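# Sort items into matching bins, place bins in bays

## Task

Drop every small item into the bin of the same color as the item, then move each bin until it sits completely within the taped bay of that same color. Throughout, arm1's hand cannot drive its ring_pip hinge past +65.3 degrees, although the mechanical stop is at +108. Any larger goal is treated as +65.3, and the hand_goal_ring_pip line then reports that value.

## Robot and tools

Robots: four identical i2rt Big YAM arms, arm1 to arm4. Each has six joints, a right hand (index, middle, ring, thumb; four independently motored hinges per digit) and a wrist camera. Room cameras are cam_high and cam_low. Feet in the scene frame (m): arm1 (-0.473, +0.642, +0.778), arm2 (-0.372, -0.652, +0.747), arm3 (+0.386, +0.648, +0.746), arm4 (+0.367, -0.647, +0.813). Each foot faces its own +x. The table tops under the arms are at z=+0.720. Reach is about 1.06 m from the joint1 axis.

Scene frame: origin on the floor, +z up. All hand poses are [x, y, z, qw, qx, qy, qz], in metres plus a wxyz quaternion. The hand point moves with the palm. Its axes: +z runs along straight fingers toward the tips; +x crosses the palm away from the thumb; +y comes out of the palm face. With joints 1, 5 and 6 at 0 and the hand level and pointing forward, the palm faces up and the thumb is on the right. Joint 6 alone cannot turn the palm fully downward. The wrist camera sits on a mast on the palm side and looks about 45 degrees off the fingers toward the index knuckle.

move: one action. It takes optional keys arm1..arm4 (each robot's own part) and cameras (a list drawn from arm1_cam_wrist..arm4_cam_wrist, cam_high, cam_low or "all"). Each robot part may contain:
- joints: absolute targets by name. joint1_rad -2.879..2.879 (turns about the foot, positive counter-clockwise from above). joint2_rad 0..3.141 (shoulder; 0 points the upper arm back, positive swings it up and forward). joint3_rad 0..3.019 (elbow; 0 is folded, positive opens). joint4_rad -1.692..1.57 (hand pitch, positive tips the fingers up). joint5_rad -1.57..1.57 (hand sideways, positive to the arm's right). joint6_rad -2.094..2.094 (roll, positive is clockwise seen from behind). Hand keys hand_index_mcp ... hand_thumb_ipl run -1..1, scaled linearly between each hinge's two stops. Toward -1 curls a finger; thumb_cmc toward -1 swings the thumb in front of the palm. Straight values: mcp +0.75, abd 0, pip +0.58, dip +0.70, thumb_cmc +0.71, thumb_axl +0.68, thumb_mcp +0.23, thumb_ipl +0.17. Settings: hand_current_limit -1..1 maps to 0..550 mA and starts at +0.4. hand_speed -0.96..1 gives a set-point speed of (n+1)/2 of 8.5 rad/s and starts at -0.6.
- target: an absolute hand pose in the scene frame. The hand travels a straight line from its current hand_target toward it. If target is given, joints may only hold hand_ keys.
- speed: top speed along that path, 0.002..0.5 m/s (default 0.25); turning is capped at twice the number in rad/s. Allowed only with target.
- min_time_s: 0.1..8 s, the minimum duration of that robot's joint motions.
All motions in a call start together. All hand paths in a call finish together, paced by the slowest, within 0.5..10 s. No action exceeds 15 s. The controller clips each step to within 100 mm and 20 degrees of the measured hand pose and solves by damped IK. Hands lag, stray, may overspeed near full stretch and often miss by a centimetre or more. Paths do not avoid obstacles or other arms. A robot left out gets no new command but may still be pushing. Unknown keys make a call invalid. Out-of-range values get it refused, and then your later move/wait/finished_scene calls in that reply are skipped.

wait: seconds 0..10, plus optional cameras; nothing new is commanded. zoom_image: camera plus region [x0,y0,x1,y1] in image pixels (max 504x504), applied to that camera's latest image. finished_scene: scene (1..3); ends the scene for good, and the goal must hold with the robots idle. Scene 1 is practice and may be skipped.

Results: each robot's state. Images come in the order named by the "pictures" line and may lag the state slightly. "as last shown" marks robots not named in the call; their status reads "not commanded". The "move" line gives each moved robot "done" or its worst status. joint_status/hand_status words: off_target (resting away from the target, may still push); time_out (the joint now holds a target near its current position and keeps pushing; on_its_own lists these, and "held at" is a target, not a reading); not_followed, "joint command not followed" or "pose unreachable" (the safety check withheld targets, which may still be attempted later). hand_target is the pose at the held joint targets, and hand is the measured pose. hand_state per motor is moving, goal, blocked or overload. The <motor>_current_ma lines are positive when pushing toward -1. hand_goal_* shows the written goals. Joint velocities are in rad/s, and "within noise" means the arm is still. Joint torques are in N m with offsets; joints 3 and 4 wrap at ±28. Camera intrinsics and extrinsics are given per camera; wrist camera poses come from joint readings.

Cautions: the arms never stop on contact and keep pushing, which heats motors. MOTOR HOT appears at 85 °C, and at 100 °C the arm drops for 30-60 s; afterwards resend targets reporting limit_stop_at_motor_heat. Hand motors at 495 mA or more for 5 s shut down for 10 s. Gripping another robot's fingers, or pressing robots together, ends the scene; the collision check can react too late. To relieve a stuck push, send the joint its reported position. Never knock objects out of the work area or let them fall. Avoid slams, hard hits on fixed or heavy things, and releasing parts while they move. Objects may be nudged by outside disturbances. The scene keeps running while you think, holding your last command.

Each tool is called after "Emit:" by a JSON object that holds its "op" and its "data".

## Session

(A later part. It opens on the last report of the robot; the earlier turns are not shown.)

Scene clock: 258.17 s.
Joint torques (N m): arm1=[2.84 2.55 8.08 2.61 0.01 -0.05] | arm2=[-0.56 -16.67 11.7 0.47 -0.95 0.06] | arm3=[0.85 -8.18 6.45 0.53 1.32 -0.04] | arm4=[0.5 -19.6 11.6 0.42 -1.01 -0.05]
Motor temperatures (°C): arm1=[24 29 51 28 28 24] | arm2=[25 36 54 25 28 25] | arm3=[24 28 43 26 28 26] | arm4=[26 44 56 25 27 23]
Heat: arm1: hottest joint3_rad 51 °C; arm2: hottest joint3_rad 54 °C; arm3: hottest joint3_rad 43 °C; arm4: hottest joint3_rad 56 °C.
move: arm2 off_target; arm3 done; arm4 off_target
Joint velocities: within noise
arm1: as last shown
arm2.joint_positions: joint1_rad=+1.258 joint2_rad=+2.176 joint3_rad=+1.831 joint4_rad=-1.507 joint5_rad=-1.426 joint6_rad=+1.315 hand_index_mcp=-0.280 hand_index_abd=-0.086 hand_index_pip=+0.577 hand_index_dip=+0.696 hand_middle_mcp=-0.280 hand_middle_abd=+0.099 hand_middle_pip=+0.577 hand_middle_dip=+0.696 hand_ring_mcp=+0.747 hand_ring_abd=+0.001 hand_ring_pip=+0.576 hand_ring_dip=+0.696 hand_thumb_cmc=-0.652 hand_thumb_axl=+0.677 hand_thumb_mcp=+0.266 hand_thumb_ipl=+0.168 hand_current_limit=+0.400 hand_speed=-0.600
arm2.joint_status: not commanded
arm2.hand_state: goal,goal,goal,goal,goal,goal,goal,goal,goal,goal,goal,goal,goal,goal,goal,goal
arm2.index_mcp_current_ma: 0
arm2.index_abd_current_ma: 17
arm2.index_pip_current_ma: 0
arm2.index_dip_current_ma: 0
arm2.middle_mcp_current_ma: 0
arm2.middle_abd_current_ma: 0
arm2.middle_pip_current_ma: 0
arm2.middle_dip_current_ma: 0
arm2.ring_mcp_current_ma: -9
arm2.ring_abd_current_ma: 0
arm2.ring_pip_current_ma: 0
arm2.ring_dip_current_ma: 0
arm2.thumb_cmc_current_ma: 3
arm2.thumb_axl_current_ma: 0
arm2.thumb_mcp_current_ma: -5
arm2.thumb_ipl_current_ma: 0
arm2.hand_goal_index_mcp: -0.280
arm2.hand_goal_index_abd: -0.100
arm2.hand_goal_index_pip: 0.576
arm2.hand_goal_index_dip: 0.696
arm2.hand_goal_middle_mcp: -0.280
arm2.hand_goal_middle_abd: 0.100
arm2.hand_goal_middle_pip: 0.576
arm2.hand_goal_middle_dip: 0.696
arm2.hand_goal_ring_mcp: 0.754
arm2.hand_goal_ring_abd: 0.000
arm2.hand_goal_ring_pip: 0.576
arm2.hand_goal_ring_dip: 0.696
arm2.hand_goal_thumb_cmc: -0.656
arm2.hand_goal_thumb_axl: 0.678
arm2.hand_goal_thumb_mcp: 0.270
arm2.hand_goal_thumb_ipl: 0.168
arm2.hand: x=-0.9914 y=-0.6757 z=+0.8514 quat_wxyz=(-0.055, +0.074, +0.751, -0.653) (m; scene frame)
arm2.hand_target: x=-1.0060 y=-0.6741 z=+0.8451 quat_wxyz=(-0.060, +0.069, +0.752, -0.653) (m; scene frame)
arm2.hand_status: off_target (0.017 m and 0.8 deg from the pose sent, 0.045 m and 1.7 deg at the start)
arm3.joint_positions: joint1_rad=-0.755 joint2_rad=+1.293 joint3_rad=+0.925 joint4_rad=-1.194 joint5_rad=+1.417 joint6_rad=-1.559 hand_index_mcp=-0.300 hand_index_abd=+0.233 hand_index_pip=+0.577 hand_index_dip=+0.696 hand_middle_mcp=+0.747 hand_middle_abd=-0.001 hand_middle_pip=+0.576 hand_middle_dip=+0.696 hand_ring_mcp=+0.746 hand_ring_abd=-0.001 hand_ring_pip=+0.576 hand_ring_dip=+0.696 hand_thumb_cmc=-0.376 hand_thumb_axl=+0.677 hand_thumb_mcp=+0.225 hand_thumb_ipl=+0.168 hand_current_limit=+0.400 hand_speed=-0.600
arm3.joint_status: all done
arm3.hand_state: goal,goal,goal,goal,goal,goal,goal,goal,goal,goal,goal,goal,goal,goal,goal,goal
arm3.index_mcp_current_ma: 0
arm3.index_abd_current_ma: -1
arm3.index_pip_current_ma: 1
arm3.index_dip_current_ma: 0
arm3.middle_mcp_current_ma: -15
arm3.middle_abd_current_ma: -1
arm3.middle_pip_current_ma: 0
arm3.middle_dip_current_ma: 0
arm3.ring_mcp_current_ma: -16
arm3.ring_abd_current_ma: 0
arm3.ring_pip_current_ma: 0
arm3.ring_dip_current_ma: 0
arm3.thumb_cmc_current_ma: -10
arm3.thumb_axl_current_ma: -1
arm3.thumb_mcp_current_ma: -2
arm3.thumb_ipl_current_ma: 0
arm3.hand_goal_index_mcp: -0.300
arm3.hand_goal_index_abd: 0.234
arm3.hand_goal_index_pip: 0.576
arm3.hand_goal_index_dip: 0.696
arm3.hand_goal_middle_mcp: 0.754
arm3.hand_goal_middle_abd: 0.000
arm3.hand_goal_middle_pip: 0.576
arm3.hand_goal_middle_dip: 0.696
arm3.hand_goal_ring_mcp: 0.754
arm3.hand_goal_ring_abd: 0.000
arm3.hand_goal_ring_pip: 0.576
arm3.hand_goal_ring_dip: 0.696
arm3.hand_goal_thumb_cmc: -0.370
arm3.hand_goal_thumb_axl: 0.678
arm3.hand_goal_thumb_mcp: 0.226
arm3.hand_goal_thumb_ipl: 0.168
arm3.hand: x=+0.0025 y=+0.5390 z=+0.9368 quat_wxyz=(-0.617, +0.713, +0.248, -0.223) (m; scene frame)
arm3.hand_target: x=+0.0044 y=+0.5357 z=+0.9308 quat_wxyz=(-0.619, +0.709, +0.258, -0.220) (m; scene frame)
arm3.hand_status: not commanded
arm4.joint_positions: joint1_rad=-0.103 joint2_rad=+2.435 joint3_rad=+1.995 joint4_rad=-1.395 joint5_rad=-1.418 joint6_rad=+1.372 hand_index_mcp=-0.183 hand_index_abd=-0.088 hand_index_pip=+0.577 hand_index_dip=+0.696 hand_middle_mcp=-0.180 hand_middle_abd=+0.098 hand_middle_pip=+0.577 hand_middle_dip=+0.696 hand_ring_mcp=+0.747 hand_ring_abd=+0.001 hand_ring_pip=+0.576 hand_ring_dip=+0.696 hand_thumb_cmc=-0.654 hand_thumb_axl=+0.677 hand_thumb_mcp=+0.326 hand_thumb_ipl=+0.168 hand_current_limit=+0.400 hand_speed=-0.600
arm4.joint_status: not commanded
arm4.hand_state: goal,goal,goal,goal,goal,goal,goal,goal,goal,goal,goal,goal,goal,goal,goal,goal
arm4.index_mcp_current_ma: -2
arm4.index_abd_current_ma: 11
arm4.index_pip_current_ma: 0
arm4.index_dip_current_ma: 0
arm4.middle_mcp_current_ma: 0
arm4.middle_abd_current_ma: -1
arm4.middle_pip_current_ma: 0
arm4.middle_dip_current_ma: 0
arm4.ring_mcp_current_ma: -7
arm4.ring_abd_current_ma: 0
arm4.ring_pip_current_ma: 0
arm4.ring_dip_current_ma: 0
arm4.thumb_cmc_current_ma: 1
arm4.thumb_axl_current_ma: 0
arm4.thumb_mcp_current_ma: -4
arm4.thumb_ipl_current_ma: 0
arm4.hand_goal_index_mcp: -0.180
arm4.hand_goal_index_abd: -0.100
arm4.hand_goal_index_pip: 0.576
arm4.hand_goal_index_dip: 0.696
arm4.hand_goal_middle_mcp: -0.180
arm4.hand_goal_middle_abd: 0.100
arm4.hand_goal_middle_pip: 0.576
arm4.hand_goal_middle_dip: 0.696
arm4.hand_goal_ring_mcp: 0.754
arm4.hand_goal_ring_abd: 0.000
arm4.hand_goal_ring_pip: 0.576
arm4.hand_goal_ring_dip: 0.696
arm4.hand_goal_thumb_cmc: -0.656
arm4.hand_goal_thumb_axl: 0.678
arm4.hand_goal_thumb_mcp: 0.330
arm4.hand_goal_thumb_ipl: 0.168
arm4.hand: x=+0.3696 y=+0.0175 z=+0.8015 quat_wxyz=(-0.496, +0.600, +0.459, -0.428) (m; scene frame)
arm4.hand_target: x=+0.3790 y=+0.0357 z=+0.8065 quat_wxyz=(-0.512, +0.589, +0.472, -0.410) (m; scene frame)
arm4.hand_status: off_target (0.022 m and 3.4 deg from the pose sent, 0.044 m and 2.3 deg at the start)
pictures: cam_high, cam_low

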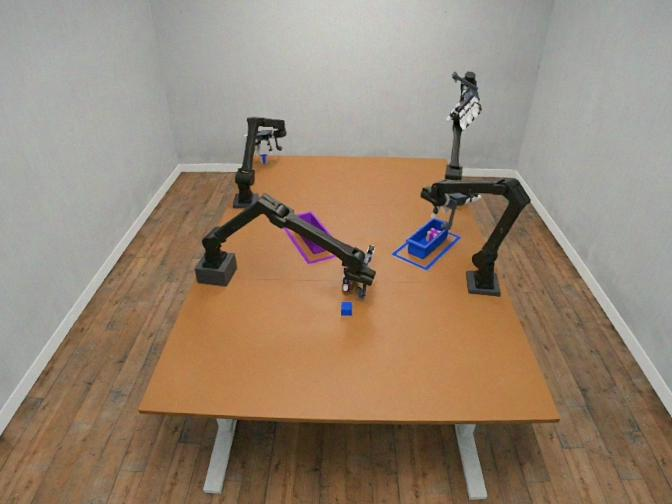

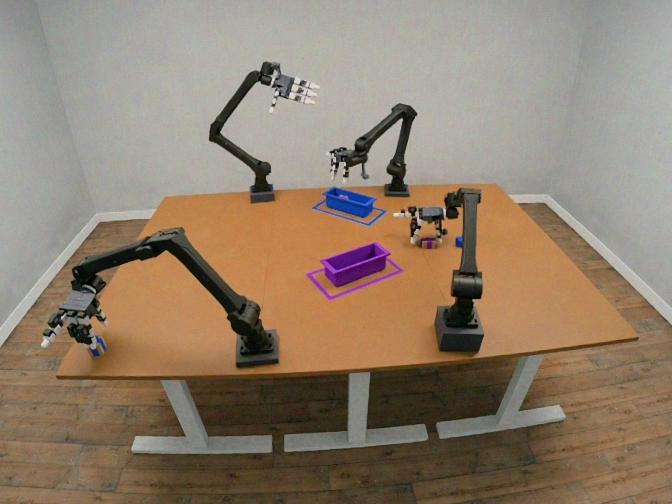

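Emit:
{"op": "move", "data": {"arm4": {"joints":{"hand_speed":-0.85,"hand_index_mcp":-0.58,"hand_middle_mcp":-0.58,"hand_thumb_mcp":0.12}}, "arm2": {"target":[-1.018,-0.676,0.795,0.0595,-0.0684,-0.7515,0.6534],"speed":0.05}, "arm3": {"target":[0.022,0.514,0.895,0.6116,-0.7035,-0.2729,0.2373],"speed":0.08}, "cameras": ["cam_high","cam_low"]}}

Emit:
{"op": "zoom_image", "data": {"camera": "cam_low", "region": [390, 180, 480, 270]}}

Emit:
{"op": "zoom_image", "data": {"camera": "cam_low", "region": [30, 250, 150, 370]}}

Emit:
{"op": "zoom_image", "data": {"camera": "cam_high", "region": [385, 170, 485, 270]}}

Emit:
{"op": "zoom_image", "data": {"camera": "cam_low", "region": [300, 120, 400, 220]}}

Scene clock: 284.97 s.
Joint torques (N m): arm1=[2.78 2.55 8.08 2.59 0.01 -0.04] | arm2=[-0.56 -16.32 10.63 0.68 -0.61 0.06] | arm3=[1.03 -8.29 6.56 -0.29 1.11 0.17] | arm4=[0.56 -19.6 11.63 0.42 -0.95 -0.06]
Motor temperatures (°C): arm1=[24 29 51 28 28 24] | arm2=[25 36 60 25 28 25] | arm3=[24 28 42 26 29 26] | arm4=[26 44 57 25 27 23]
Heat: arm1: hottest joint3_rad 51 °C; arm2: hottest joint3_rad 60 °C; arm3: hottest joint3_rad 42 °C; arm4: hottest joint3_rad 57 °C.
move: arm2 off_target; arm3 done; arm4 off_target
Joint velocities: within noise
arm1: as last shown
arm2.joint_positions: joint1_rad=+1.259 joint2_rad=+2.232 joint3_rad=+1.831 joint4_rad=-1.388 joint5_rad=-1.436 joint6_rad=+1.358 hand_index_mcp=-0.281 hand_index_abd=-0.087 hand_index_pip=+0.577 hand_index_dip=+0.696 hand_middle_mcp=-0.280 hand_middle_abd=+0.099 hand_middle_pip=+0.576 hand_middle_dip=+0.695 hand_ring_mcp=+0.746 hand_ring_abd=+0.001 hand_ring_pip=+0.576 hand_ring_dip=+0.696 hand_thumb_cmc=-0.653 hand_thumb_axl=+0.677 hand_thumb_mcp=+0.267 hand_thumb_ipl=+0.168 hand_current_limit=+0.400 hand_speed=-0.600
arm2.joint_status: not commanded
arm2.hand_state: goal,goal,goal,goal,goal,goal,goal,goal,goal,goal,goal,goal,goal,goal,goal,goal
arm2.index_mcp_current_ma: 0
arm2.index_abd_current_ma: 17
arm2.index_pip_current_ma: 0
arm2.index_dip_current_ma: 0
arm2.middle_mcp_current_ma: 0
arm2.middle_abd_current_ma: -1
arm2.middle_pip_current_ma: 0
arm2.middle_dip_current_ma: 0
arm2.ring_mcp_current_ma: -10
arm2.ring_abd_current_ma: 0
arm2.ring_pip_current_ma: 0
arm2.ring_dip_current_ma: 0
arm2.thumb_cmc_current_ma: 3
arm2.thumb_axl_current_ma: 0
arm2.thumb_mcp_current_ma: -4
arm2.thumb_ipl_current_ma: 0
arm2.hand_goal_index_mcp: -0.280
arm2.hand_goal_index_abd: -0.100
arm2.hand_goal_index_pip: 0.576
arm2.hand_goal_index_dip: 0.696
arm2.hand_goal_middle_mcp: -0.280
arm2.hand_goal_middle_abd: 0.100
arm2.hand_goal_middle_pip: 0.576
arm2.hand_goal_middle_dip: 0.696
arm2.hand_goal_ring_mcp: 0.754
arm2.hand_goal_ring_abd: 0.000
arm2.hand_goal_ring_pip: 0.576
arm2.hand_goal_ring_dip: 0.696
arm2.hand_goal_thumb_cmc: -0.656
arm2.hand_goal_thumb_axl: 0.678
arm2.hand_goal_thumb_mcp: 0.270
arm2.hand_goal_thumb_ipl: 0.168
arm2.hand: x=-1.0070 y=-0.6742 z=+0.8158 quat_wxyz=(-0.066, +0.069, +0.749, -0.656) (m; scene frame)
arm2.hand_target: x=-1.0165 y=-0.6760 z=+0.7951 quat_wxyz=(-0.060, +0.069, +0.752, -0.653) (m; scene frame)
arm2.hand_status: off_target (0.024 m and 0.8 deg from the pose sent, 0.062 m and 0.8 deg at the start)
arm3.joint_positions: joint1_rad=-0.675 joint2_rad=+1.358 joint3_rad=+0.871 joint4_rad=-1.260 joint5_rad=+1.417 joint6_rad=-1.378 hand_index_mcp=-0.300 hand_index_abd=+0.233 hand_index_pip=+0.577 hand_index_dip=+0.696 hand_middle_mcp=+0.747 hand_middle_abd=-0.001 hand_middle_pip=+0.576 hand_middle_dip=+0.696 hand_ring_mcp=+0.746 hand_ring_abd=-0.001 hand_ring_pip=+0.576 hand_ring_dip=+0.696 hand_thumb_cmc=-0.376 hand_thumb_axl=+0.677 hand_thumb_mcp=+0.225 hand_thumb_ipl=+0.168 hand_current_limit=+0.400 hand_speed=-0.600
arm3.joint_status: not commanded
arm3.hand_state: goal,goal,goal,goal,goal,goal,goal,goal,goal,goal,goal,goal,goal,goal,goal,goal
arm3.index_mcp_current_ma: 0
arm3.index_abd_current_ma: -1
arm3.index_pip_current_ma: 1
arm3.index_dip_current_ma: 0
arm3.middle_mcp_current_ma: -15
arm3.middle_abd_current_ma: -1
arm3.middle_pip_current_ma: 0
arm3.middle_dip_current_ma: 0
arm3.ring_mcp_current_ma: -16
arm3.ring_abd_current_ma: 0
arm3.ring_pip_current_ma: 0
arm3.ring_dip_current_ma: 0
arm3.thumb_cmc_current_ma: -10
arm3.thumb_axl_current_ma: -1
arm3.thumb_mcp_current_ma: -2
arm3.thumb_ipl_current_ma: 0
arm3.hand_goal_index_mcp: -0.300
arm3.hand_goal_index_abd: 0.234
arm3.hand_goal_index_pip: 0.576
arm3.hand_goal_index_dip: 0.696
arm3.hand_goal_middle_mcp: 0.754
arm3.hand_goal_middle_abd: 0.000
arm3.hand_goal_middle_pip: 0.576
arm3.hand_goal_middle_dip: 0.696
arm3.hand_goal_ring_mcp: 0.754
arm3.hand_goal_ring_abd: 0.000
arm3.hand_goal_ring_pip: 0.576
arm3.hand_goal_ring_dip: 0.696
arm3.hand_goal_thumb_cmc: -0.370
arm3.hand_goal_thumb_axl: 0.678
arm3.hand_goal_thumb_mcp: 0.226
arm3.hand_goal_thumb_ipl: 0.168
arm3.hand: x=+0.0208 y=+0.5190 z=+0.8981 quat_wxyz=(-0.612, +0.705, +0.268, -0.236) (m; scene frame)
arm3.hand_target: x=+0.0220 y=+0.5141 z=+0.8951 quat_wxyz=(-0.611, +0.704, +0.273, -0.238) (m; scene frame)
arm3.hand_status: done (0.006 m and 0.6 deg from the pose sent, 0.052 m and 3.6 deg at the start)
arm4.joint_positions: joint1_rad=-0.104 joint2_rad=+2.435 joint3_rad=+1.995 joint4_rad=-1.395 joint5_rad=-1.420 joint6_rad=+1.372 hand_index_mcp=-0.386 hand_index_abd=-0.088 hand_index_pip=+0.611 hand_index_dip=+0.708 hand_middle_mcp=-0.371 hand_middle_abd=+0.097 hand_middle_pip=+0.602 hand_middle_dip=+0.709 hand_ring_mcp=+0.747 hand_ring_abd=+0.001 hand_ring_pip=+0.576 hand_ring_dip=+0.696 hand_thumb_cmc=-0.654 hand_thumb_axl=+0.678 hand_thumb_mcp=+0.195 hand_thumb_ipl=+0.193 hand_current_limit=+0.400 hand_speed=-0.850
arm4.joint_status: hand_index_mcp off_target (ended at -0.386, target -0.580); hand_middle_mcp off_target (ended at -0.371, target -0.580); hand_thumb_mcp off_target (ended at +0.195, target +0.120); the others done
arm4.hand_state: blocked,goal,blocked,goal,blocked,goal,blocked,goal,goal,goal,goal,goal,goal,goal,blocked,blocked
arm4.index_mcp_current_ma: 385
arm4.index_abd_current_ma: 10
arm4.index_pip_current_ma: 63
arm4.index_dip_current_ma: 13
arm4.middle_mcp_current_ma: 385
arm4.middle_abd_current_ma: -2
arm4.middle_pip_current_ma: 41
arm4.middle_dip_current_ma: 16
arm4.ring_mcp_current_ma: -7
arm4.ring_abd_current_ma: 0
arm4.ring_pip_current_ma: 0
arm4.ring_dip_current_ma: 0
arm4.thumb_cmc_current_ma: 1
arm4.thumb_axl_current_ma: 0
arm4.thumb_mcp_current_ma: 273
arm4.thumb_ipl_current_ma: 60
arm4.hand_goal_index_mcp: -0.580
arm4.hand_goal_index_abd: -0.100
arm4.hand_goal_index_pip: 0.576
arm4.hand_goal_index_dip: 0.696
arm4.hand_goal_middle_mcp: -0.580
arm4.hand_goal_middle_abd: 0.100
arm4.hand_goal_middle_pip: 0.576
arm4.hand_goal_middle_dip: 0.696
arm4.hand_goal_ring_mcp: 0.754
arm4.hand_goal_ring_abd: 0.000
arm4.hand_goal_ring_pip: 0.576
arm4.hand_goal_ring_dip: 0.696
arm4.hand_goal_thumb_cmc: -0.656
arm4.hand_goal_thumb_axl: 0.678
arm4.hand_goal_thumb_mcp: 0.120
arm4.hand_goal_thumb_ipl: 0.168
arm4.hand: x=+0.3700 y=+0.0176 z=+0.8016 quat_wxyz=(-0.496, +0.600, +0.458, -0.428) (m; scene frame)
arm4.hand_target: x=+0.3790 y=+0.0357 z=+0.8065 quat_wxyz=(-0.512, +0.589, +0.472, -0.410) (m; scene frame)
arm4.hand_status: not commanded
pictures: cam_high, cam_low

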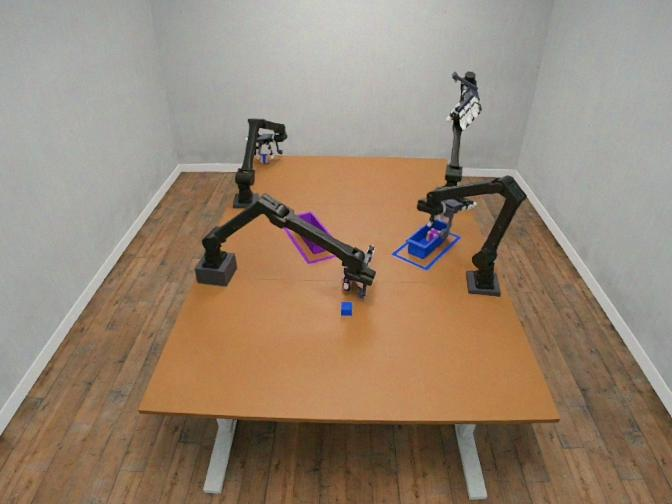

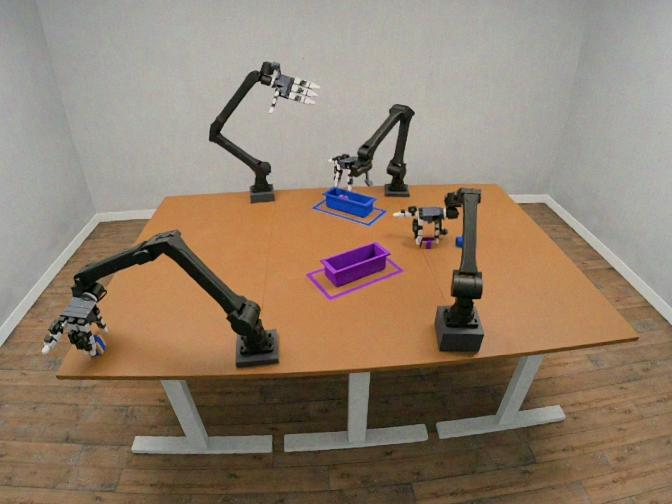

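Scaled by 5.600 from the camera's 672x504 image, which has a finer 960x720 frame.

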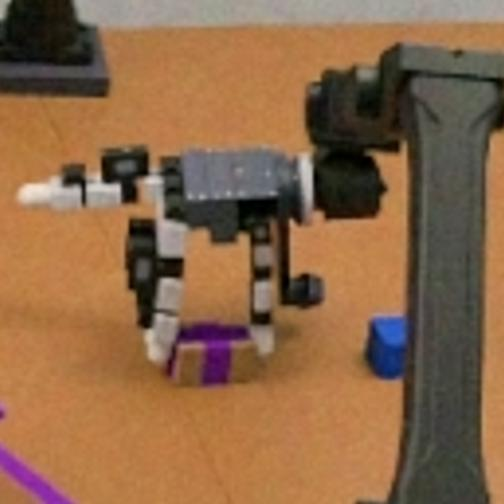

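Scaled by 4.200 from the camera's 672x504 image, which has a finer 960x720 frame.

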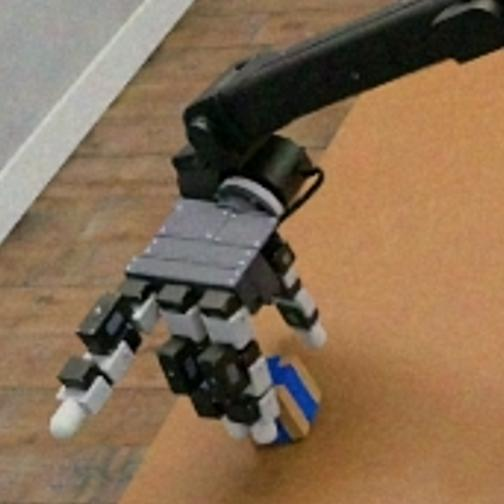

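Scaled by 5.040 from the camera's 672x504 image, which has a finer 960x720 frame.

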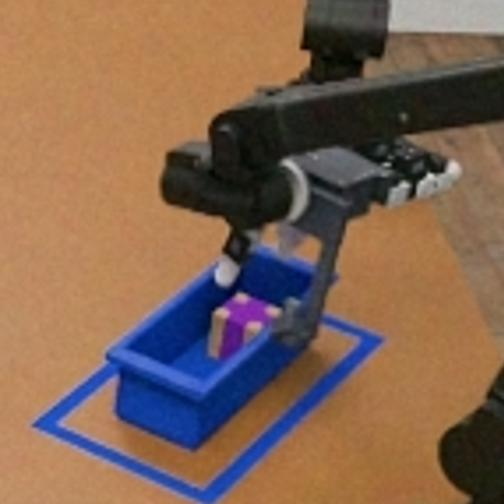

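Scaled by 5.040 from the camera's 672x504 image, which has a finer 960x720 frame.

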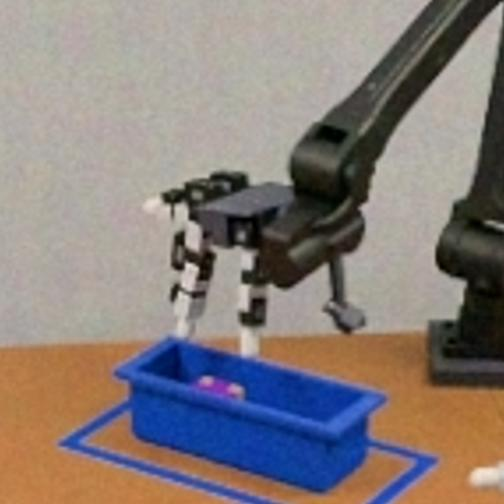

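Emit:
{"op": "move", "data": {"arm4": {"joints":{"joint2_rad":2.15},"min_time_s":3}, "arm2": {"target":[-1.013,-0.681,0.783,0.0595,-0.0684,-0.7515,0.6534],"speed":0.03}, "arm3": {"target":[0.022,0.510,0.848,0.6116,-0.7035,-0.2729,0.2373],"speed":0.05}, "cameras": ["cam_high","cam_low"]}}

Emit:
{"op": "zoom_image", "data": {"camera": "cam_low", "region": [390, 160, 480, 250]}}

Emit:
{"op": "zoom_image", "data": {"camera": "cam_low", "region": [30, 250, 150, 370]}}

Emit:
{"op": "zoom_image", "data": {"camera": "cam_high", "region": [395, 190, 465, 260]}}

Emit:
{"op": "zoom_image", "data": {"camera": "cam_low", "region": [310, 150, 380, 220]}}

Scene clock: 303.80 s.
Joint torques (N m): arm1=[2.84 2.49 8.06 2.61 0.01 -0.05] | arm2=[-0.62 -17.85 7.58 0.72 -0.79 0.05] | arm3=[1.03 -9.11 5.34 0.08 1.03 0.16] | arm4=[0.62 -20.89 12.64 0.83 -0.98 -0.1]
Motor temperatures (°C): arm1=[24 28 51 28 28 24] | arm2=[25 35 58 25 28 25] | arm3=[24 28 42 26 28 26] | arm4=[26 44 58 25 28 23]
Heat: arm1: hottest joint3_rad 51 °C; arm2: hottest joint3_rad 58 °C; arm3: hottest joint3_rad 42 °C; arm4: hottest joint3_rad 58 °C.
move: arm2 off_target; arm3 done; arm4 done
Joint velocities: within noise
arm1: as last shown
arm2.joint_positions: joint1_rad=+1.265 joint2_rad=+2.242 joint3_rad=+1.831 joint4_rad=-1.318 joint5_rad=-1.433 joint6_rad=+1.388 hand_index_mcp=-0.281 hand_index_abd=-0.087 hand_index_pip=+0.577 hand_index_dip=+0.696 hand_middle_mcp=-0.280 hand_middle_abd=+0.098 hand_middle_pip=+0.576 hand_middle_dip=+0.695 hand_ring_mcp=+0.746 hand_ring_abd=+0.001 hand_ring_pip=+0.576 hand_ring_dip=+0.696 hand_thumb_cmc=-0.653 hand_thumb_axl=+0.677 hand_thumb_mcp=+0.267 hand_thumb_ipl=+0.168 hand_current_limit=+0.400 hand_speed=-0.600
arm2.joint_status: not commanded
arm2.hand_state: goal,goal,goal,goal,goal,goal,goal,goal,goal,goal,goal,goal,goal,goal,goal,goal
arm2.index_mcp_current_ma: 0
arm2.index_abd_current_ma: 16
arm2.index_pip_current_ma: 0
arm2.index_dip_current_ma: 0
arm2.middle_mcp_current_ma: 0
arm2.middle_abd_current_ma: -1
arm2.middle_pip_current_ma: 0
arm2.middle_dip_current_ma: 0
arm2.ring_mcp_current_ma: -10
arm2.ring_abd_current_ma: 0
arm2.ring_pip_current_ma: 0
arm2.ring_dip_current_ma: 0
arm2.thumb_cmc_current_ma: 3
arm2.thumb_axl_current_ma: 0
arm2.thumb_mcp_current_ma: -4
arm2.thumb_ipl_current_ma: 0
arm2.hand_goal_index_mcp: -0.280
arm2.hand_goal_index_abd: -0.100
arm2.hand_goal_index_pip: 0.576
arm2.hand_goal_index_dip: 0.696
arm2.hand_goal_middle_mcp: -0.280
arm2.hand_goal_middle_abd: 0.100
arm2.hand_goal_middle_pip: 0.576
arm2.hand_goal_middle_dip: 0.696
arm2.hand_goal_ring_mcp: 0.754
arm2.hand_goal_ring_abd: 0.000
arm2.hand_goal_ring_pip: 0.576
arm2.hand_goal_ring_dip: 0.696
arm2.hand_goal_thumb_cmc: -0.656
arm2.hand_goal_thumb_axl: 0.678
arm2.hand_goal_thumb_mcp: 0.270
arm2.hand_goal_thumb_ipl: 0.168
arm2.hand: x=-1.0159 y=-0.6755 z=+0.8077 quat_wxyz=(-0.076, +0.058, +0.751, -0.653) (m; scene frame)
arm2.hand_target: x=-1.0121 y=-0.6809 z=+0.7833 quat_wxyz=(-0.059, +0.068, +0.752, -0.653) (m; scene frame)
arm2.hand_status: off_target (0.025 m and 2.2 deg from the pose sent, 0.034 m and 0.8 deg at the start)
arm3.joint_positions: joint1_rad=-0.665 joint2_rad=+1.458 joint3_rad=+0.831 joint4_rad=-1.192 joint5_rad=+1.416 joint6_rad=-1.310 hand_index_mcp=-0.300 hand_index_abd=+0.233 hand_index_pip=+0.577 hand_index_dip=+0.696 hand_middle_mcp=+0.747 hand_middle_abd=-0.001 hand_middle_pip=+0.576 hand_middle_dip=+0.696 hand_ring_mcp=+0.746 hand_ring_abd=-0.001 hand_ring_pip=+0.576 hand_ring_dip=+0.696 hand_thumb_cmc=-0.376 hand_thumb_axl=+0.677 hand_thumb_mcp=+0.225 hand_thumb_ipl=+0.168 hand_current_limit=+0.400 hand_speed=-0.600
arm3.joint_status: not commanded
arm3.hand_state: goal,goal,goal,goal,goal,goal,goal,goal,goal,goal,goal,goal,goal,goal,goal,goal
arm3.index_mcp_current_ma: 0
arm3.index_abd_current_ma: -1
arm3.index_pip_current_ma: 1
arm3.index_dip_current_ma: 0
arm3.middle_mcp_current_ma: -15
arm3.middle_abd_current_ma: -1
arm3.middle_pip_current_ma: 0
arm3.middle_dip_current_ma: 0
arm3.ring_mcp_current_ma: -16
arm3.ring_abd_current_ma: 0
arm3.ring_pip_current_ma: 0
arm3.ring_dip_current_ma: 0
arm3.thumb_cmc_current_ma: -10
arm3.thumb_axl_current_ma: -1
arm3.thumb_mcp_current_ma: -2
arm3.thumb_ipl_current_ma: 0
arm3.hand_goal_index_mcp: -0.300
arm3.hand_goal_index_abd: 0.234
arm3.hand_goal_index_pip: 0.576
arm3.hand_goal_index_dip: 0.696
arm3.hand_goal_middle_mcp: 0.754
arm3.hand_goal_middle_abd: 0.000
arm3.hand_goal_middle_pip: 0.576
arm3.hand_goal_middle_dip: 0.696
arm3.hand_goal_ring_mcp: 0.754
arm3.hand_goal_ring_abd: 0.000
arm3.hand_goal_ring_pip: 0.576
arm3.hand_goal_ring_dip: 0.696
arm3.hand_goal_thumb_cmc: -0.370
arm3.hand_goal_thumb_axl: 0.678
arm3.hand_goal_thumb_mcp: 0.226
arm3.hand_goal_thumb_ipl: 0.168
arm3.hand: x=+0.0197 y=+0.5144 z=+0.8534 quat_wxyz=(-0.614, +0.704, +0.269, -0.234) (m; scene frame)
arm3.hand_target: x=+0.0221 y=+0.5101 z=+0.8480 quat_wxyz=(-0.612, +0.704, +0.273, -0.237) (m; scene frame)
arm3.hand_status: done (0.007 m and 0.6 deg from the pose sent, 0.051 m and 0.6 deg at the start)
arm4.joint_positions: joint1_rad=-0.104 joint2_rad=+2.168 joint3_rad=+1.995 joint4_rad=-1.395 joint5_rad=-1.420 joint6_rad=+1.370 hand_index_mcp=-0.388 hand_index_abd=-0.088 hand_index_pip=+0.612 hand_index_dip=+0.708 hand_middle_mcp=-0.373 hand_middle_abd=+0.097 hand_middle_pip=+0.602 hand_middle_dip=+0.710 hand_ring_mcp=+0.747 hand_ring_abd=+0.001 hand_ring_pip=+0.576 hand_ring_dip=+0.696 hand_thumb_cmc=-0.654 hand_thumb_axl=+0.678 hand_thumb_mcp=+0.195 hand_thumb_ipl=+0.195 hand_current_limit=+0.400 hand_speed=-0.850
arm4.joint_status: all done
arm4.hand_state: blocked,goal,blocked,goal,blocked,goal,blocked,goal,goal,goal,goal,goal,goal,goal,blocked,blocked
arm4.index_mcp_current_ma: 385
arm4.index_abd_current_ma: 10
arm4.index_pip_current_ma: 63
arm4.index_dip_current_ma: 14
arm4.middle_mcp_current_ma: 385
arm4.middle_abd_current_ma: -2
arm4.middle_pip_current_ma: 41
arm4.middle_dip_current_ma: 16
arm4.ring_mcp_current_ma: -7
arm4.ring_abd_current_ma: 0
arm4.ring_pip_current_ma: 0
arm4.ring_dip_current_ma: 0
arm4.thumb_cmc_current_ma: 1
arm4.thumb_axl_current_ma: 0
arm4.thumb_mcp_current_ma: 273
arm4.thumb_ipl_current_ma: 66
arm4.hand_goal_index_mcp: -0.580
arm4.hand_goal_index_abd: -0.100
arm4.hand_goal_index_pip: 0.576
arm4.hand_goal_index_dip: 0.696
arm4.hand_goal_middle_mcp: -0.580
arm4.hand_goal_middle_abd: 0.100
arm4.hand_goal_middle_pip: 0.576
arm4.hand_goal_middle_dip: 0.696
arm4.hand_goal_ring_mcp: 0.754
arm4.hand_goal_ring_abd: 0.000
arm4.hand_goal_ring_pip: 0.576
arm4.hand_goal_ring_dip: 0.696
arm4.hand_goal_thumb_cmc: -0.656
arm4.hand_goal_thumb_axl: 0.678
arm4.hand_goal_thumb_mcp: 0.120
arm4.hand_goal_thumb_ipl: 0.168
arm4.hand: x=+0.3746 y=+0.0326 z=+0.9715 quat_wxyz=(-0.555, +0.544, +0.526, -0.345) (m; scene frame)
arm4.hand_target: x=+0.3830 y=+0.0469 z=+1.0046 quat_wxyz=(-0.575, +0.524, +0.545, -0.314) (m; scene frame)
arm4.hand_status: not commanded
pictures: cam_high, cam_low

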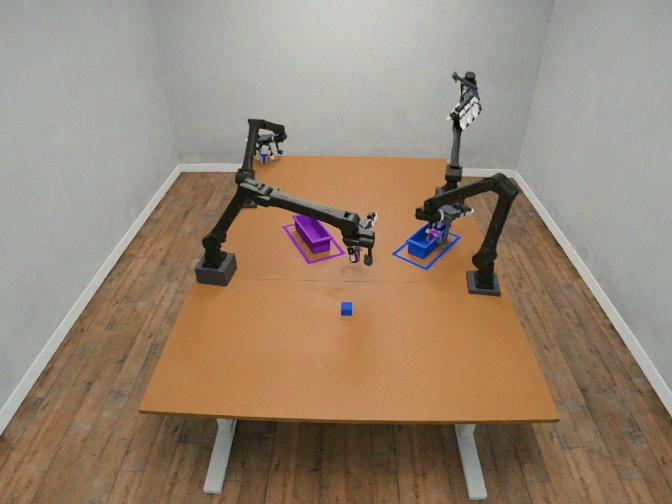

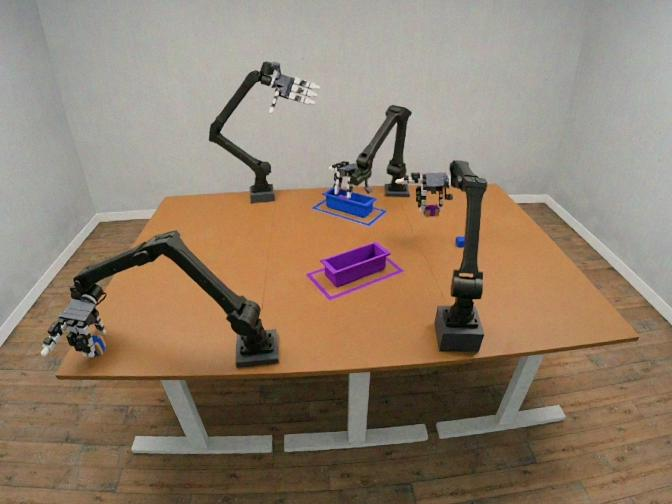

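Scaled by 5.600 from the camera's 672x504 image, which has a finer 960x720 frame.

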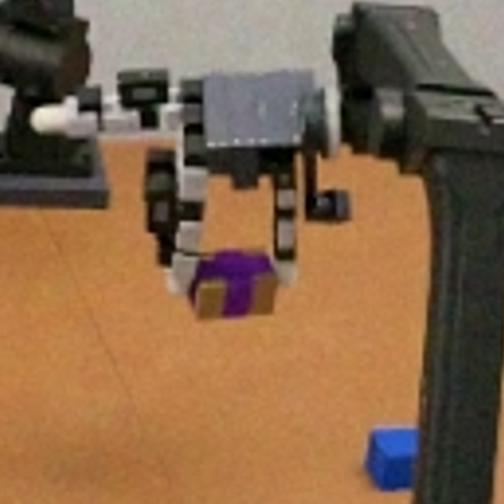

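Scaled by 4.200 from the camera's 672x504 image, which has a finer 960x720 frame.

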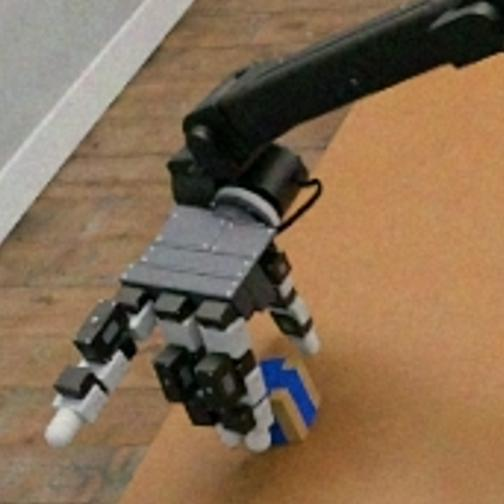

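Scaled by 7.200 from the camera's 672x504 image, which has a finer 960x720 frame.

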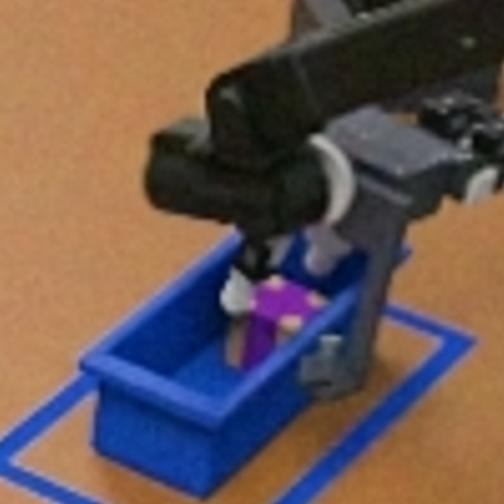

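Scaled by 7.200 from the camera's 672x504 image, which has a finer 960x720 frame.

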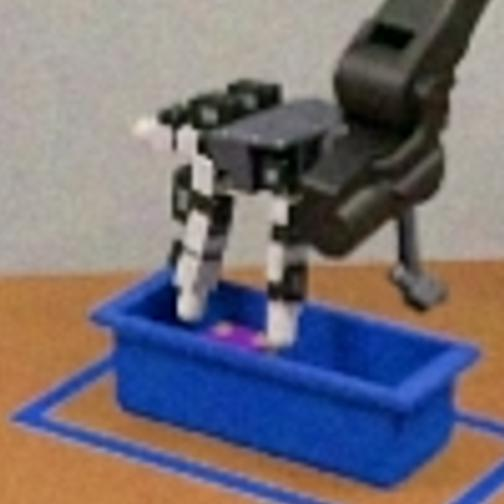

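Emit:
{"op": "move", "data": {"arm4": {"joints":{"joint1_rad":0.499,"joint2_rad":1.92,"joint3_rad":1.489,"joint4_rad":-1.15,"joint5_rad":-1.43,"joint6_rad":1.57},"min_time_s":5}, "arm2": {"target":[-1.013,-0.68,0.797,0.0595,-0.0684,-0.7515,0.6534],"speed":0.05,"joints":{"hand_speed":-0.85,"hand_index_mcp":-0.58,"hand_middle_mcp":-0.58,"hand_thumb_mcp":0.12}}, "arm3": {"target":[0.023,0.516,0.805,0.6116,-0.7035,-0.2729,0.2373],"speed":0.04}, "cameras": ["cam_high","cam_low"]}}

Emit:
{"op": "zoom_image", "data": {"camera": "cam_low", "region": [290, 180, 420, 310]}}

Emit:
{"op": "zoom_image", "data": {"camera": "cam_low", "region": [30, 250, 150, 370]}}

Emit:
{"op": "zoom_image", "data": {"camera": "cam_high", "region": [395, 190, 465, 260]}}

Emit:
{"op": "zoom_image", "data": {"camera": "cam_high", "region": [260, 170, 370, 280]}}

Emit:
{"op": "zoom_image", "data": {"camera": "cam_low", "region": [310, 150, 380, 220]}}

Scene clock: 332.37 s.
Joint torques (N m): arm1=[2.84 2.61 8.05 2.59 0.01 -0.04] | arm2=[-0.62 -18.78 8.49 -0.36 -0.76 0.07] | arm3=[0.26 -9.64 4.56 0.23 1.14 -0.04] | arm4=[1.2 -17.73 7.46 0.85 -1.07 0.24]
Motor temperatures (°C): arm1=[24 28 51 28 28 24] | arm2=[25 36 53 25 28 25] | arm3=[24 29 41 26 28 26] | arm4=[25 47 58 25 28 23]
Heat: arm1: hottest joint3_rad 51 °C; arm2: hottest joint3_rad 53 °C; arm3: hottest joint3_rad 41 °C; arm4: hottest joint3_rad 58 °C.
move: arm2 off_target; arm3 done; arm4 done
Joint velocities: within noise
arm1: as last shown
arm2.joint_positions: joint1_rad=+1.265 joint2_rad=+2.242 joint3_rad=+1.831 joint4_rad=-1.318 joint5_rad=-1.433 joint6_rad=+1.389 hand_index_mcp=-0.445 hand_index_abd=-0.092 hand_index_pip=+0.604 hand_index_dip=+0.712 hand_middle_mcp=-0.433 hand_middle_abd=+0.092 hand_middle_pip=+0.607 hand_middle_dip=+0.709 hand_ring_mcp=+0.746 hand_ring_abd=+0.001 hand_ring_pip=+0.576 hand_ring_dip=+0.696 hand_thumb_cmc=-0.648 hand_thumb_axl=+0.679 hand_thumb_mcp=+0.162 hand_thumb_ipl=+0.182 hand_current_limit=+0.400 hand_speed=-0.850
arm2.joint_status: hand_index_mcp off_target (ended at -0.445, target -0.580); hand_middle_mcp off_target (ended at -0.433, target -0.580); hand_thumb_mcp off_target (ended at +0.162, target +0.120); the others done
arm2.hand_state: blocked,goal,blocked,goal,blocked,goal,blocked,goal,goal,goal,goal,goal,goal,goal,blocked,goal
arm2.index_mcp_current_ma: 385
arm2.index_abd_current_ma: 7
arm2.index_pip_current_ma: 54
arm2.index_dip_current_ma: 25
arm2.middle_mcp_current_ma: 385
arm2.middle_abd_current_ma: -9
arm2.middle_pip_current_ma: 61
arm2.middle_dip_current_ma: 20
arm2.ring_mcp_current_ma: -10
arm2.ring_abd_current_ma: 0
arm2.ring_pip_current_ma: 0
arm2.ring_dip_current_ma: 0
arm2.thumb_cmc_current_ma: 9
arm2.thumb_axl_current_ma: 1
arm2.thumb_mcp_current_ma: 136
arm2.thumb_ipl_current_ma: 33
arm2.hand_goal_index_mcp: -0.580
arm2.hand_goal_index_abd: -0.100
arm2.hand_goal_index_pip: 0.576
arm2.hand_goal_index_dip: 0.696
arm2.hand_goal_middle_mcp: -0.580
arm2.hand_goal_middle_abd: 0.100
arm2.hand_goal_middle_pip: 0.576
arm2.hand_goal_middle_dip: 0.696
arm2.hand_goal_ring_mcp: 0.754
arm2.hand_goal_ring_abd: 0.000
arm2.hand_goal_ring_pip: 0.576
arm2.hand_goal_ring_dip: 0.696
arm2.hand_goal_thumb_cmc: -0.656
arm2.hand_goal_thumb_axl: 0.678
arm2.hand_goal_thumb_mcp: 0.120
arm2.hand_goal_thumb_ipl: 0.168
arm2.hand: x=-1.0158 y=-0.6756 z=+0.8077 quat_wxyz=(-0.076, +0.059, +0.751, -0.653) (m; scene frame)
arm2.hand_target: x=-1.0128 y=-0.6799 z=+0.7970 quat_wxyz=(-0.060, +0.069, +0.752, -0.653) (m; scene frame)
arm2.hand_status: off_target (0.012 m and 2.2 deg from the pose sent, 0.012 m and 2.2 deg at the start)
arm3.joint_positions: joint1_rad=-0.665 joint2_rad=+1.531 joint3_rad=+0.765 joint4_rad=-1.011 joint5_rad=+1.416 joint6_rad=-1.335 hand_index_mcp=-0.300 hand_index_abd=+0.233 hand_index_pip=+0.577 hand_index_dip=+0.696 hand_middle_mcp=+0.747 hand_middle_abd=-0.001 hand_middle_pip=+0.576 hand_middle_dip=+0.696 hand_ring_mcp=+0.746 hand_ring_abd=-0.001 hand_ring_pip=+0.576 hand_ring_dip=+0.696 hand_thumb_cmc=-0.376 hand_thumb_axl=+0.677 hand_thumb_mcp=+0.225 hand_thumb_ipl=+0.168 hand_current_limit=+0.400 hand_speed=-0.600
arm3.joint_status: not commanded
arm3.hand_state: goal,goal,goal,goal,goal,goal,goal,goal,goal,goal,goal,goal,goal,goal,goal,goal
arm3.index_mcp_current_ma: 0
arm3.index_abd_current_ma: -1
arm3.index_pip_current_ma: 1
arm3.index_dip_current_ma: 0
arm3.middle_mcp_current_ma: -15
arm3.middle_abd_current_ma: -1
arm3.middle_pip_current_ma: 0
arm3.middle_dip_current_ma: 0
arm3.ring_mcp_current_ma: -16
arm3.ring_abd_current_ma: 0
arm3.ring_pip_current_ma: 0
arm3.ring_dip_current_ma: 0
arm3.thumb_cmc_current_ma: -10
arm3.thumb_axl_current_ma: -1
arm3.thumb_mcp_current_ma: -2
arm3.thumb_ipl_current_ma: 0
arm3.hand_goal_index_mcp: -0.300
arm3.hand_goal_index_abd: 0.234
arm3.hand_goal_index_pip: 0.576
arm3.hand_goal_index_dip: 0.696
arm3.hand_goal_middle_mcp: 0.754
arm3.hand_goal_middle_abd: 0.000
arm3.hand_goal_middle_pip: 0.576
arm3.hand_goal_middle_dip: 0.696
arm3.hand_goal_ring_mcp: 0.754
arm3.hand_goal_ring_abd: 0.000
arm3.hand_goal_ring_pip: 0.576
arm3.hand_goal_ring_dip: 0.696
arm3.hand_goal_thumb_cmc: -0.370
arm3.hand_goal_thumb_axl: 0.678
arm3.hand_goal_thumb_mcp: 0.226
arm3.hand_goal_thumb_ipl: 0.168
arm3.hand: x=+0.0200 y=+0.5152 z=+0.8096 quat_wxyz=(-0.610, +0.706, +0.265, -0.242) (m; scene frame)
arm3.hand_target: x=+0.0230 y=+0.5160 z=+0.8051 quat_wxyz=(-0.612, +0.704, +0.273, -0.237) (m; scene frame)
arm3.hand_status: done (0.006 m and 1.1 deg from the pose sent, 0.049 m and 0.6 deg at the start)
arm4.joint_positions: joint1_rad=+0.497 joint2_rad=+1.942 joint3_rad=+1.496 joint4_rad=-1.162 joint5_rad=-1.425 joint6_rad=+1.553 hand_index_mcp=-0.388 hand_index_abd=-0.088 hand_index_pip=+0.612 hand_index_dip=+0.708 hand_middle_mcp=-0.373 hand_middle_abd=+0.097 hand_middle_pip=+0.602 hand_middle_dip=+0.710 hand_ring_mcp=+0.747 hand_ring_abd=+0.001 hand_ring_pip=+0.576 hand_ring_dip=+0.696 hand_thumb_cmc=-0.654 hand_thumb_axl=+0.678 hand_thumb_mcp=+0.195 hand_thumb_ipl=+0.195 hand_current_limit=+0.400 hand_speed=-0.850
arm4.joint_status: all done
arm4.hand_state: blocked,goal,blocked,goal,blocked,goal,blocked,goal,goal,goal,goal,goal,goal,goal,blocked,blocked
arm4.index_mcp_current_ma: 385
arm4.index_abd_current_ma: 10
arm4.index_pip_current_ma: 64
arm4.index_dip_current_ma: 14
arm4.middle_mcp_current_ma: 385
arm4.middle_abd_current_ma: -2
arm4.middle_pip_current_ma: 41
arm4.middle_dip_current_ma: 16
arm4.ring_mcp_current_ma: -7
arm4.ring_abd_current_ma: 0
arm4.ring_pip_current_ma: 0
arm4.ring_dip_current_ma: 0
arm4.thumb_cmc_current_ma: 1
arm4.thumb_axl_current_ma: 0
arm4.thumb_mcp_current_ma: 273
arm4.thumb_ipl_current_ma: 67
arm4.hand_goal_index_mcp: -0.580
arm4.hand_goal_index_abd: -0.100
arm4.hand_goal_index_pip: 0.576
arm4.hand_goal_index_dip: 0.696
arm4.hand_goal_middle_mcp: -0.580
arm4.hand_goal_middle_abd: 0.100
arm4.hand_goal_middle_pip: 0.576
arm4.hand_goal_middle_dip: 0.696
arm4.hand_goal_ring_mcp: 0.754
arm4.hand_goal_ring_abd: 0.000
arm4.hand_goal_ring_pip: 0.576
arm4.hand_goal_ring_dip: 0.696
arm4.hand_goal_thumb_cmc: -0.656
arm4.hand_goal_thumb_axl: 0.678
arm4.hand_goal_thumb_mcp: 0.120
arm4.hand_goal_thumb_ipl: 0.168
arm4.hand: x=+0.0300 y=-0.1981 z=+0.9291 quat_wxyz=(-0.369, +0.434, +0.620, -0.539) (m; scene frame)
arm4.hand_target: x=+0.0291 y=-0.2002 z=+0.9390 quat_wxyz=(-0.374, +0.430, +0.621, -0.539) (m; scene frame)
arm4.hand_status: not commanded
pictures: cam_high, cam_low

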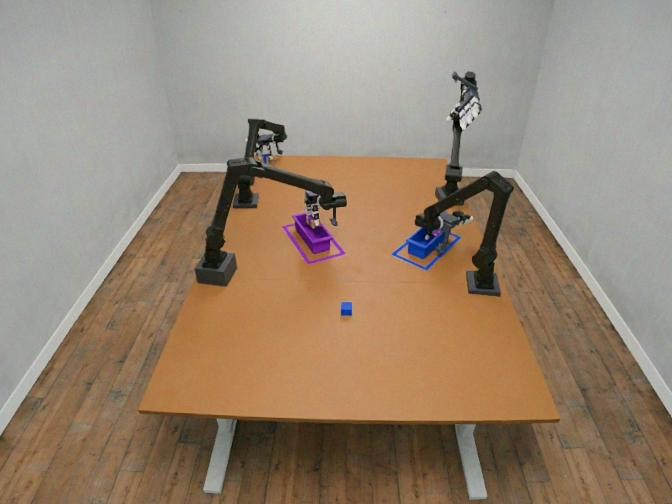

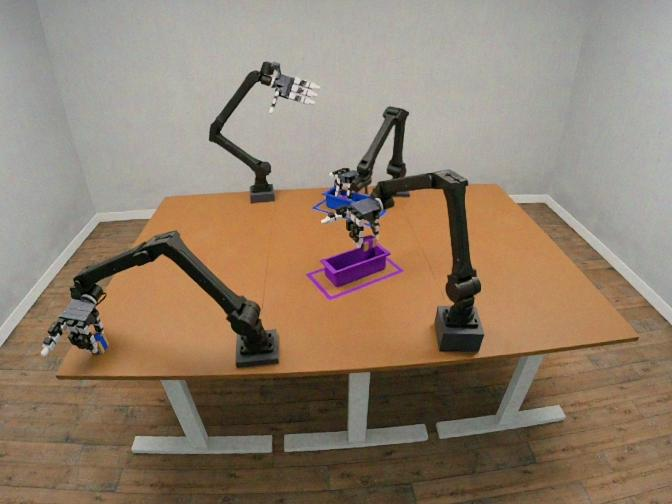

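Scaled by 3.877 from the camera's 672x504 image, which has a finer 960x720 frame.

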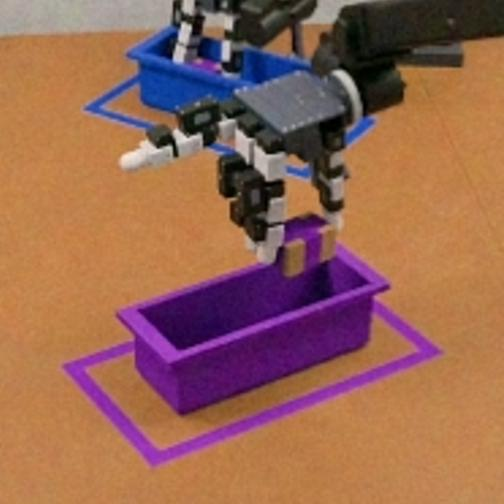

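Scaled by 4.200 from the camera's 672x504 image, which has a finer 960x720 frame.

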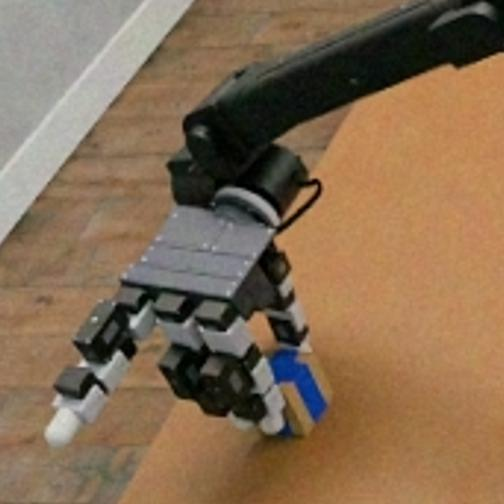

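Scaled by 7.200 from the camera's 672x504 image, which has a finer 960x720 frame.

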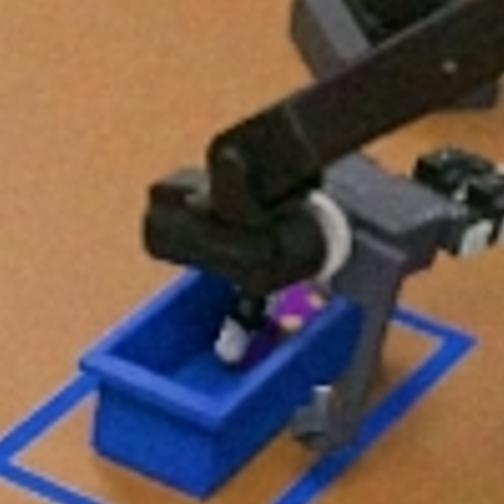

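Scaled by 4.582 from the camera's 672x504 image, which has a finer 960x720 frame.

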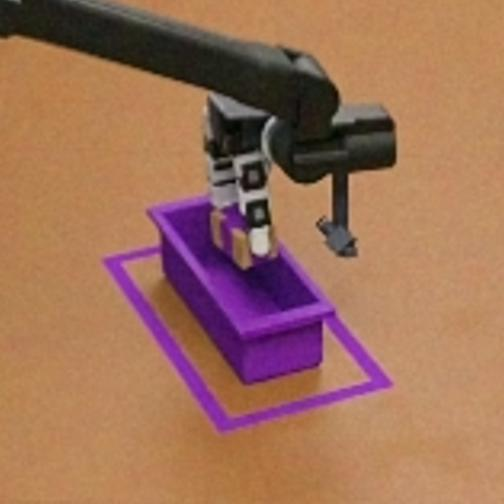

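Scaled by 7.200 from the camera's 672x504 image, which has a finer 960x720 frame.

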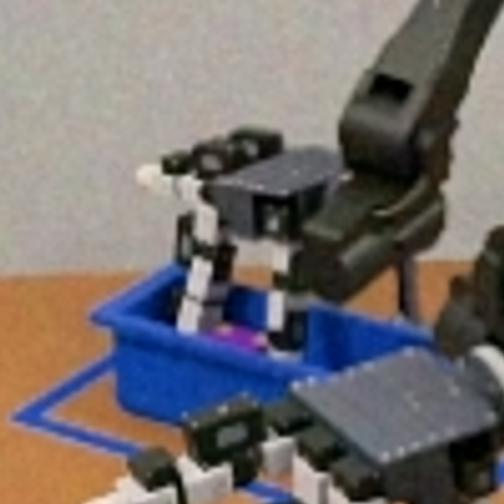

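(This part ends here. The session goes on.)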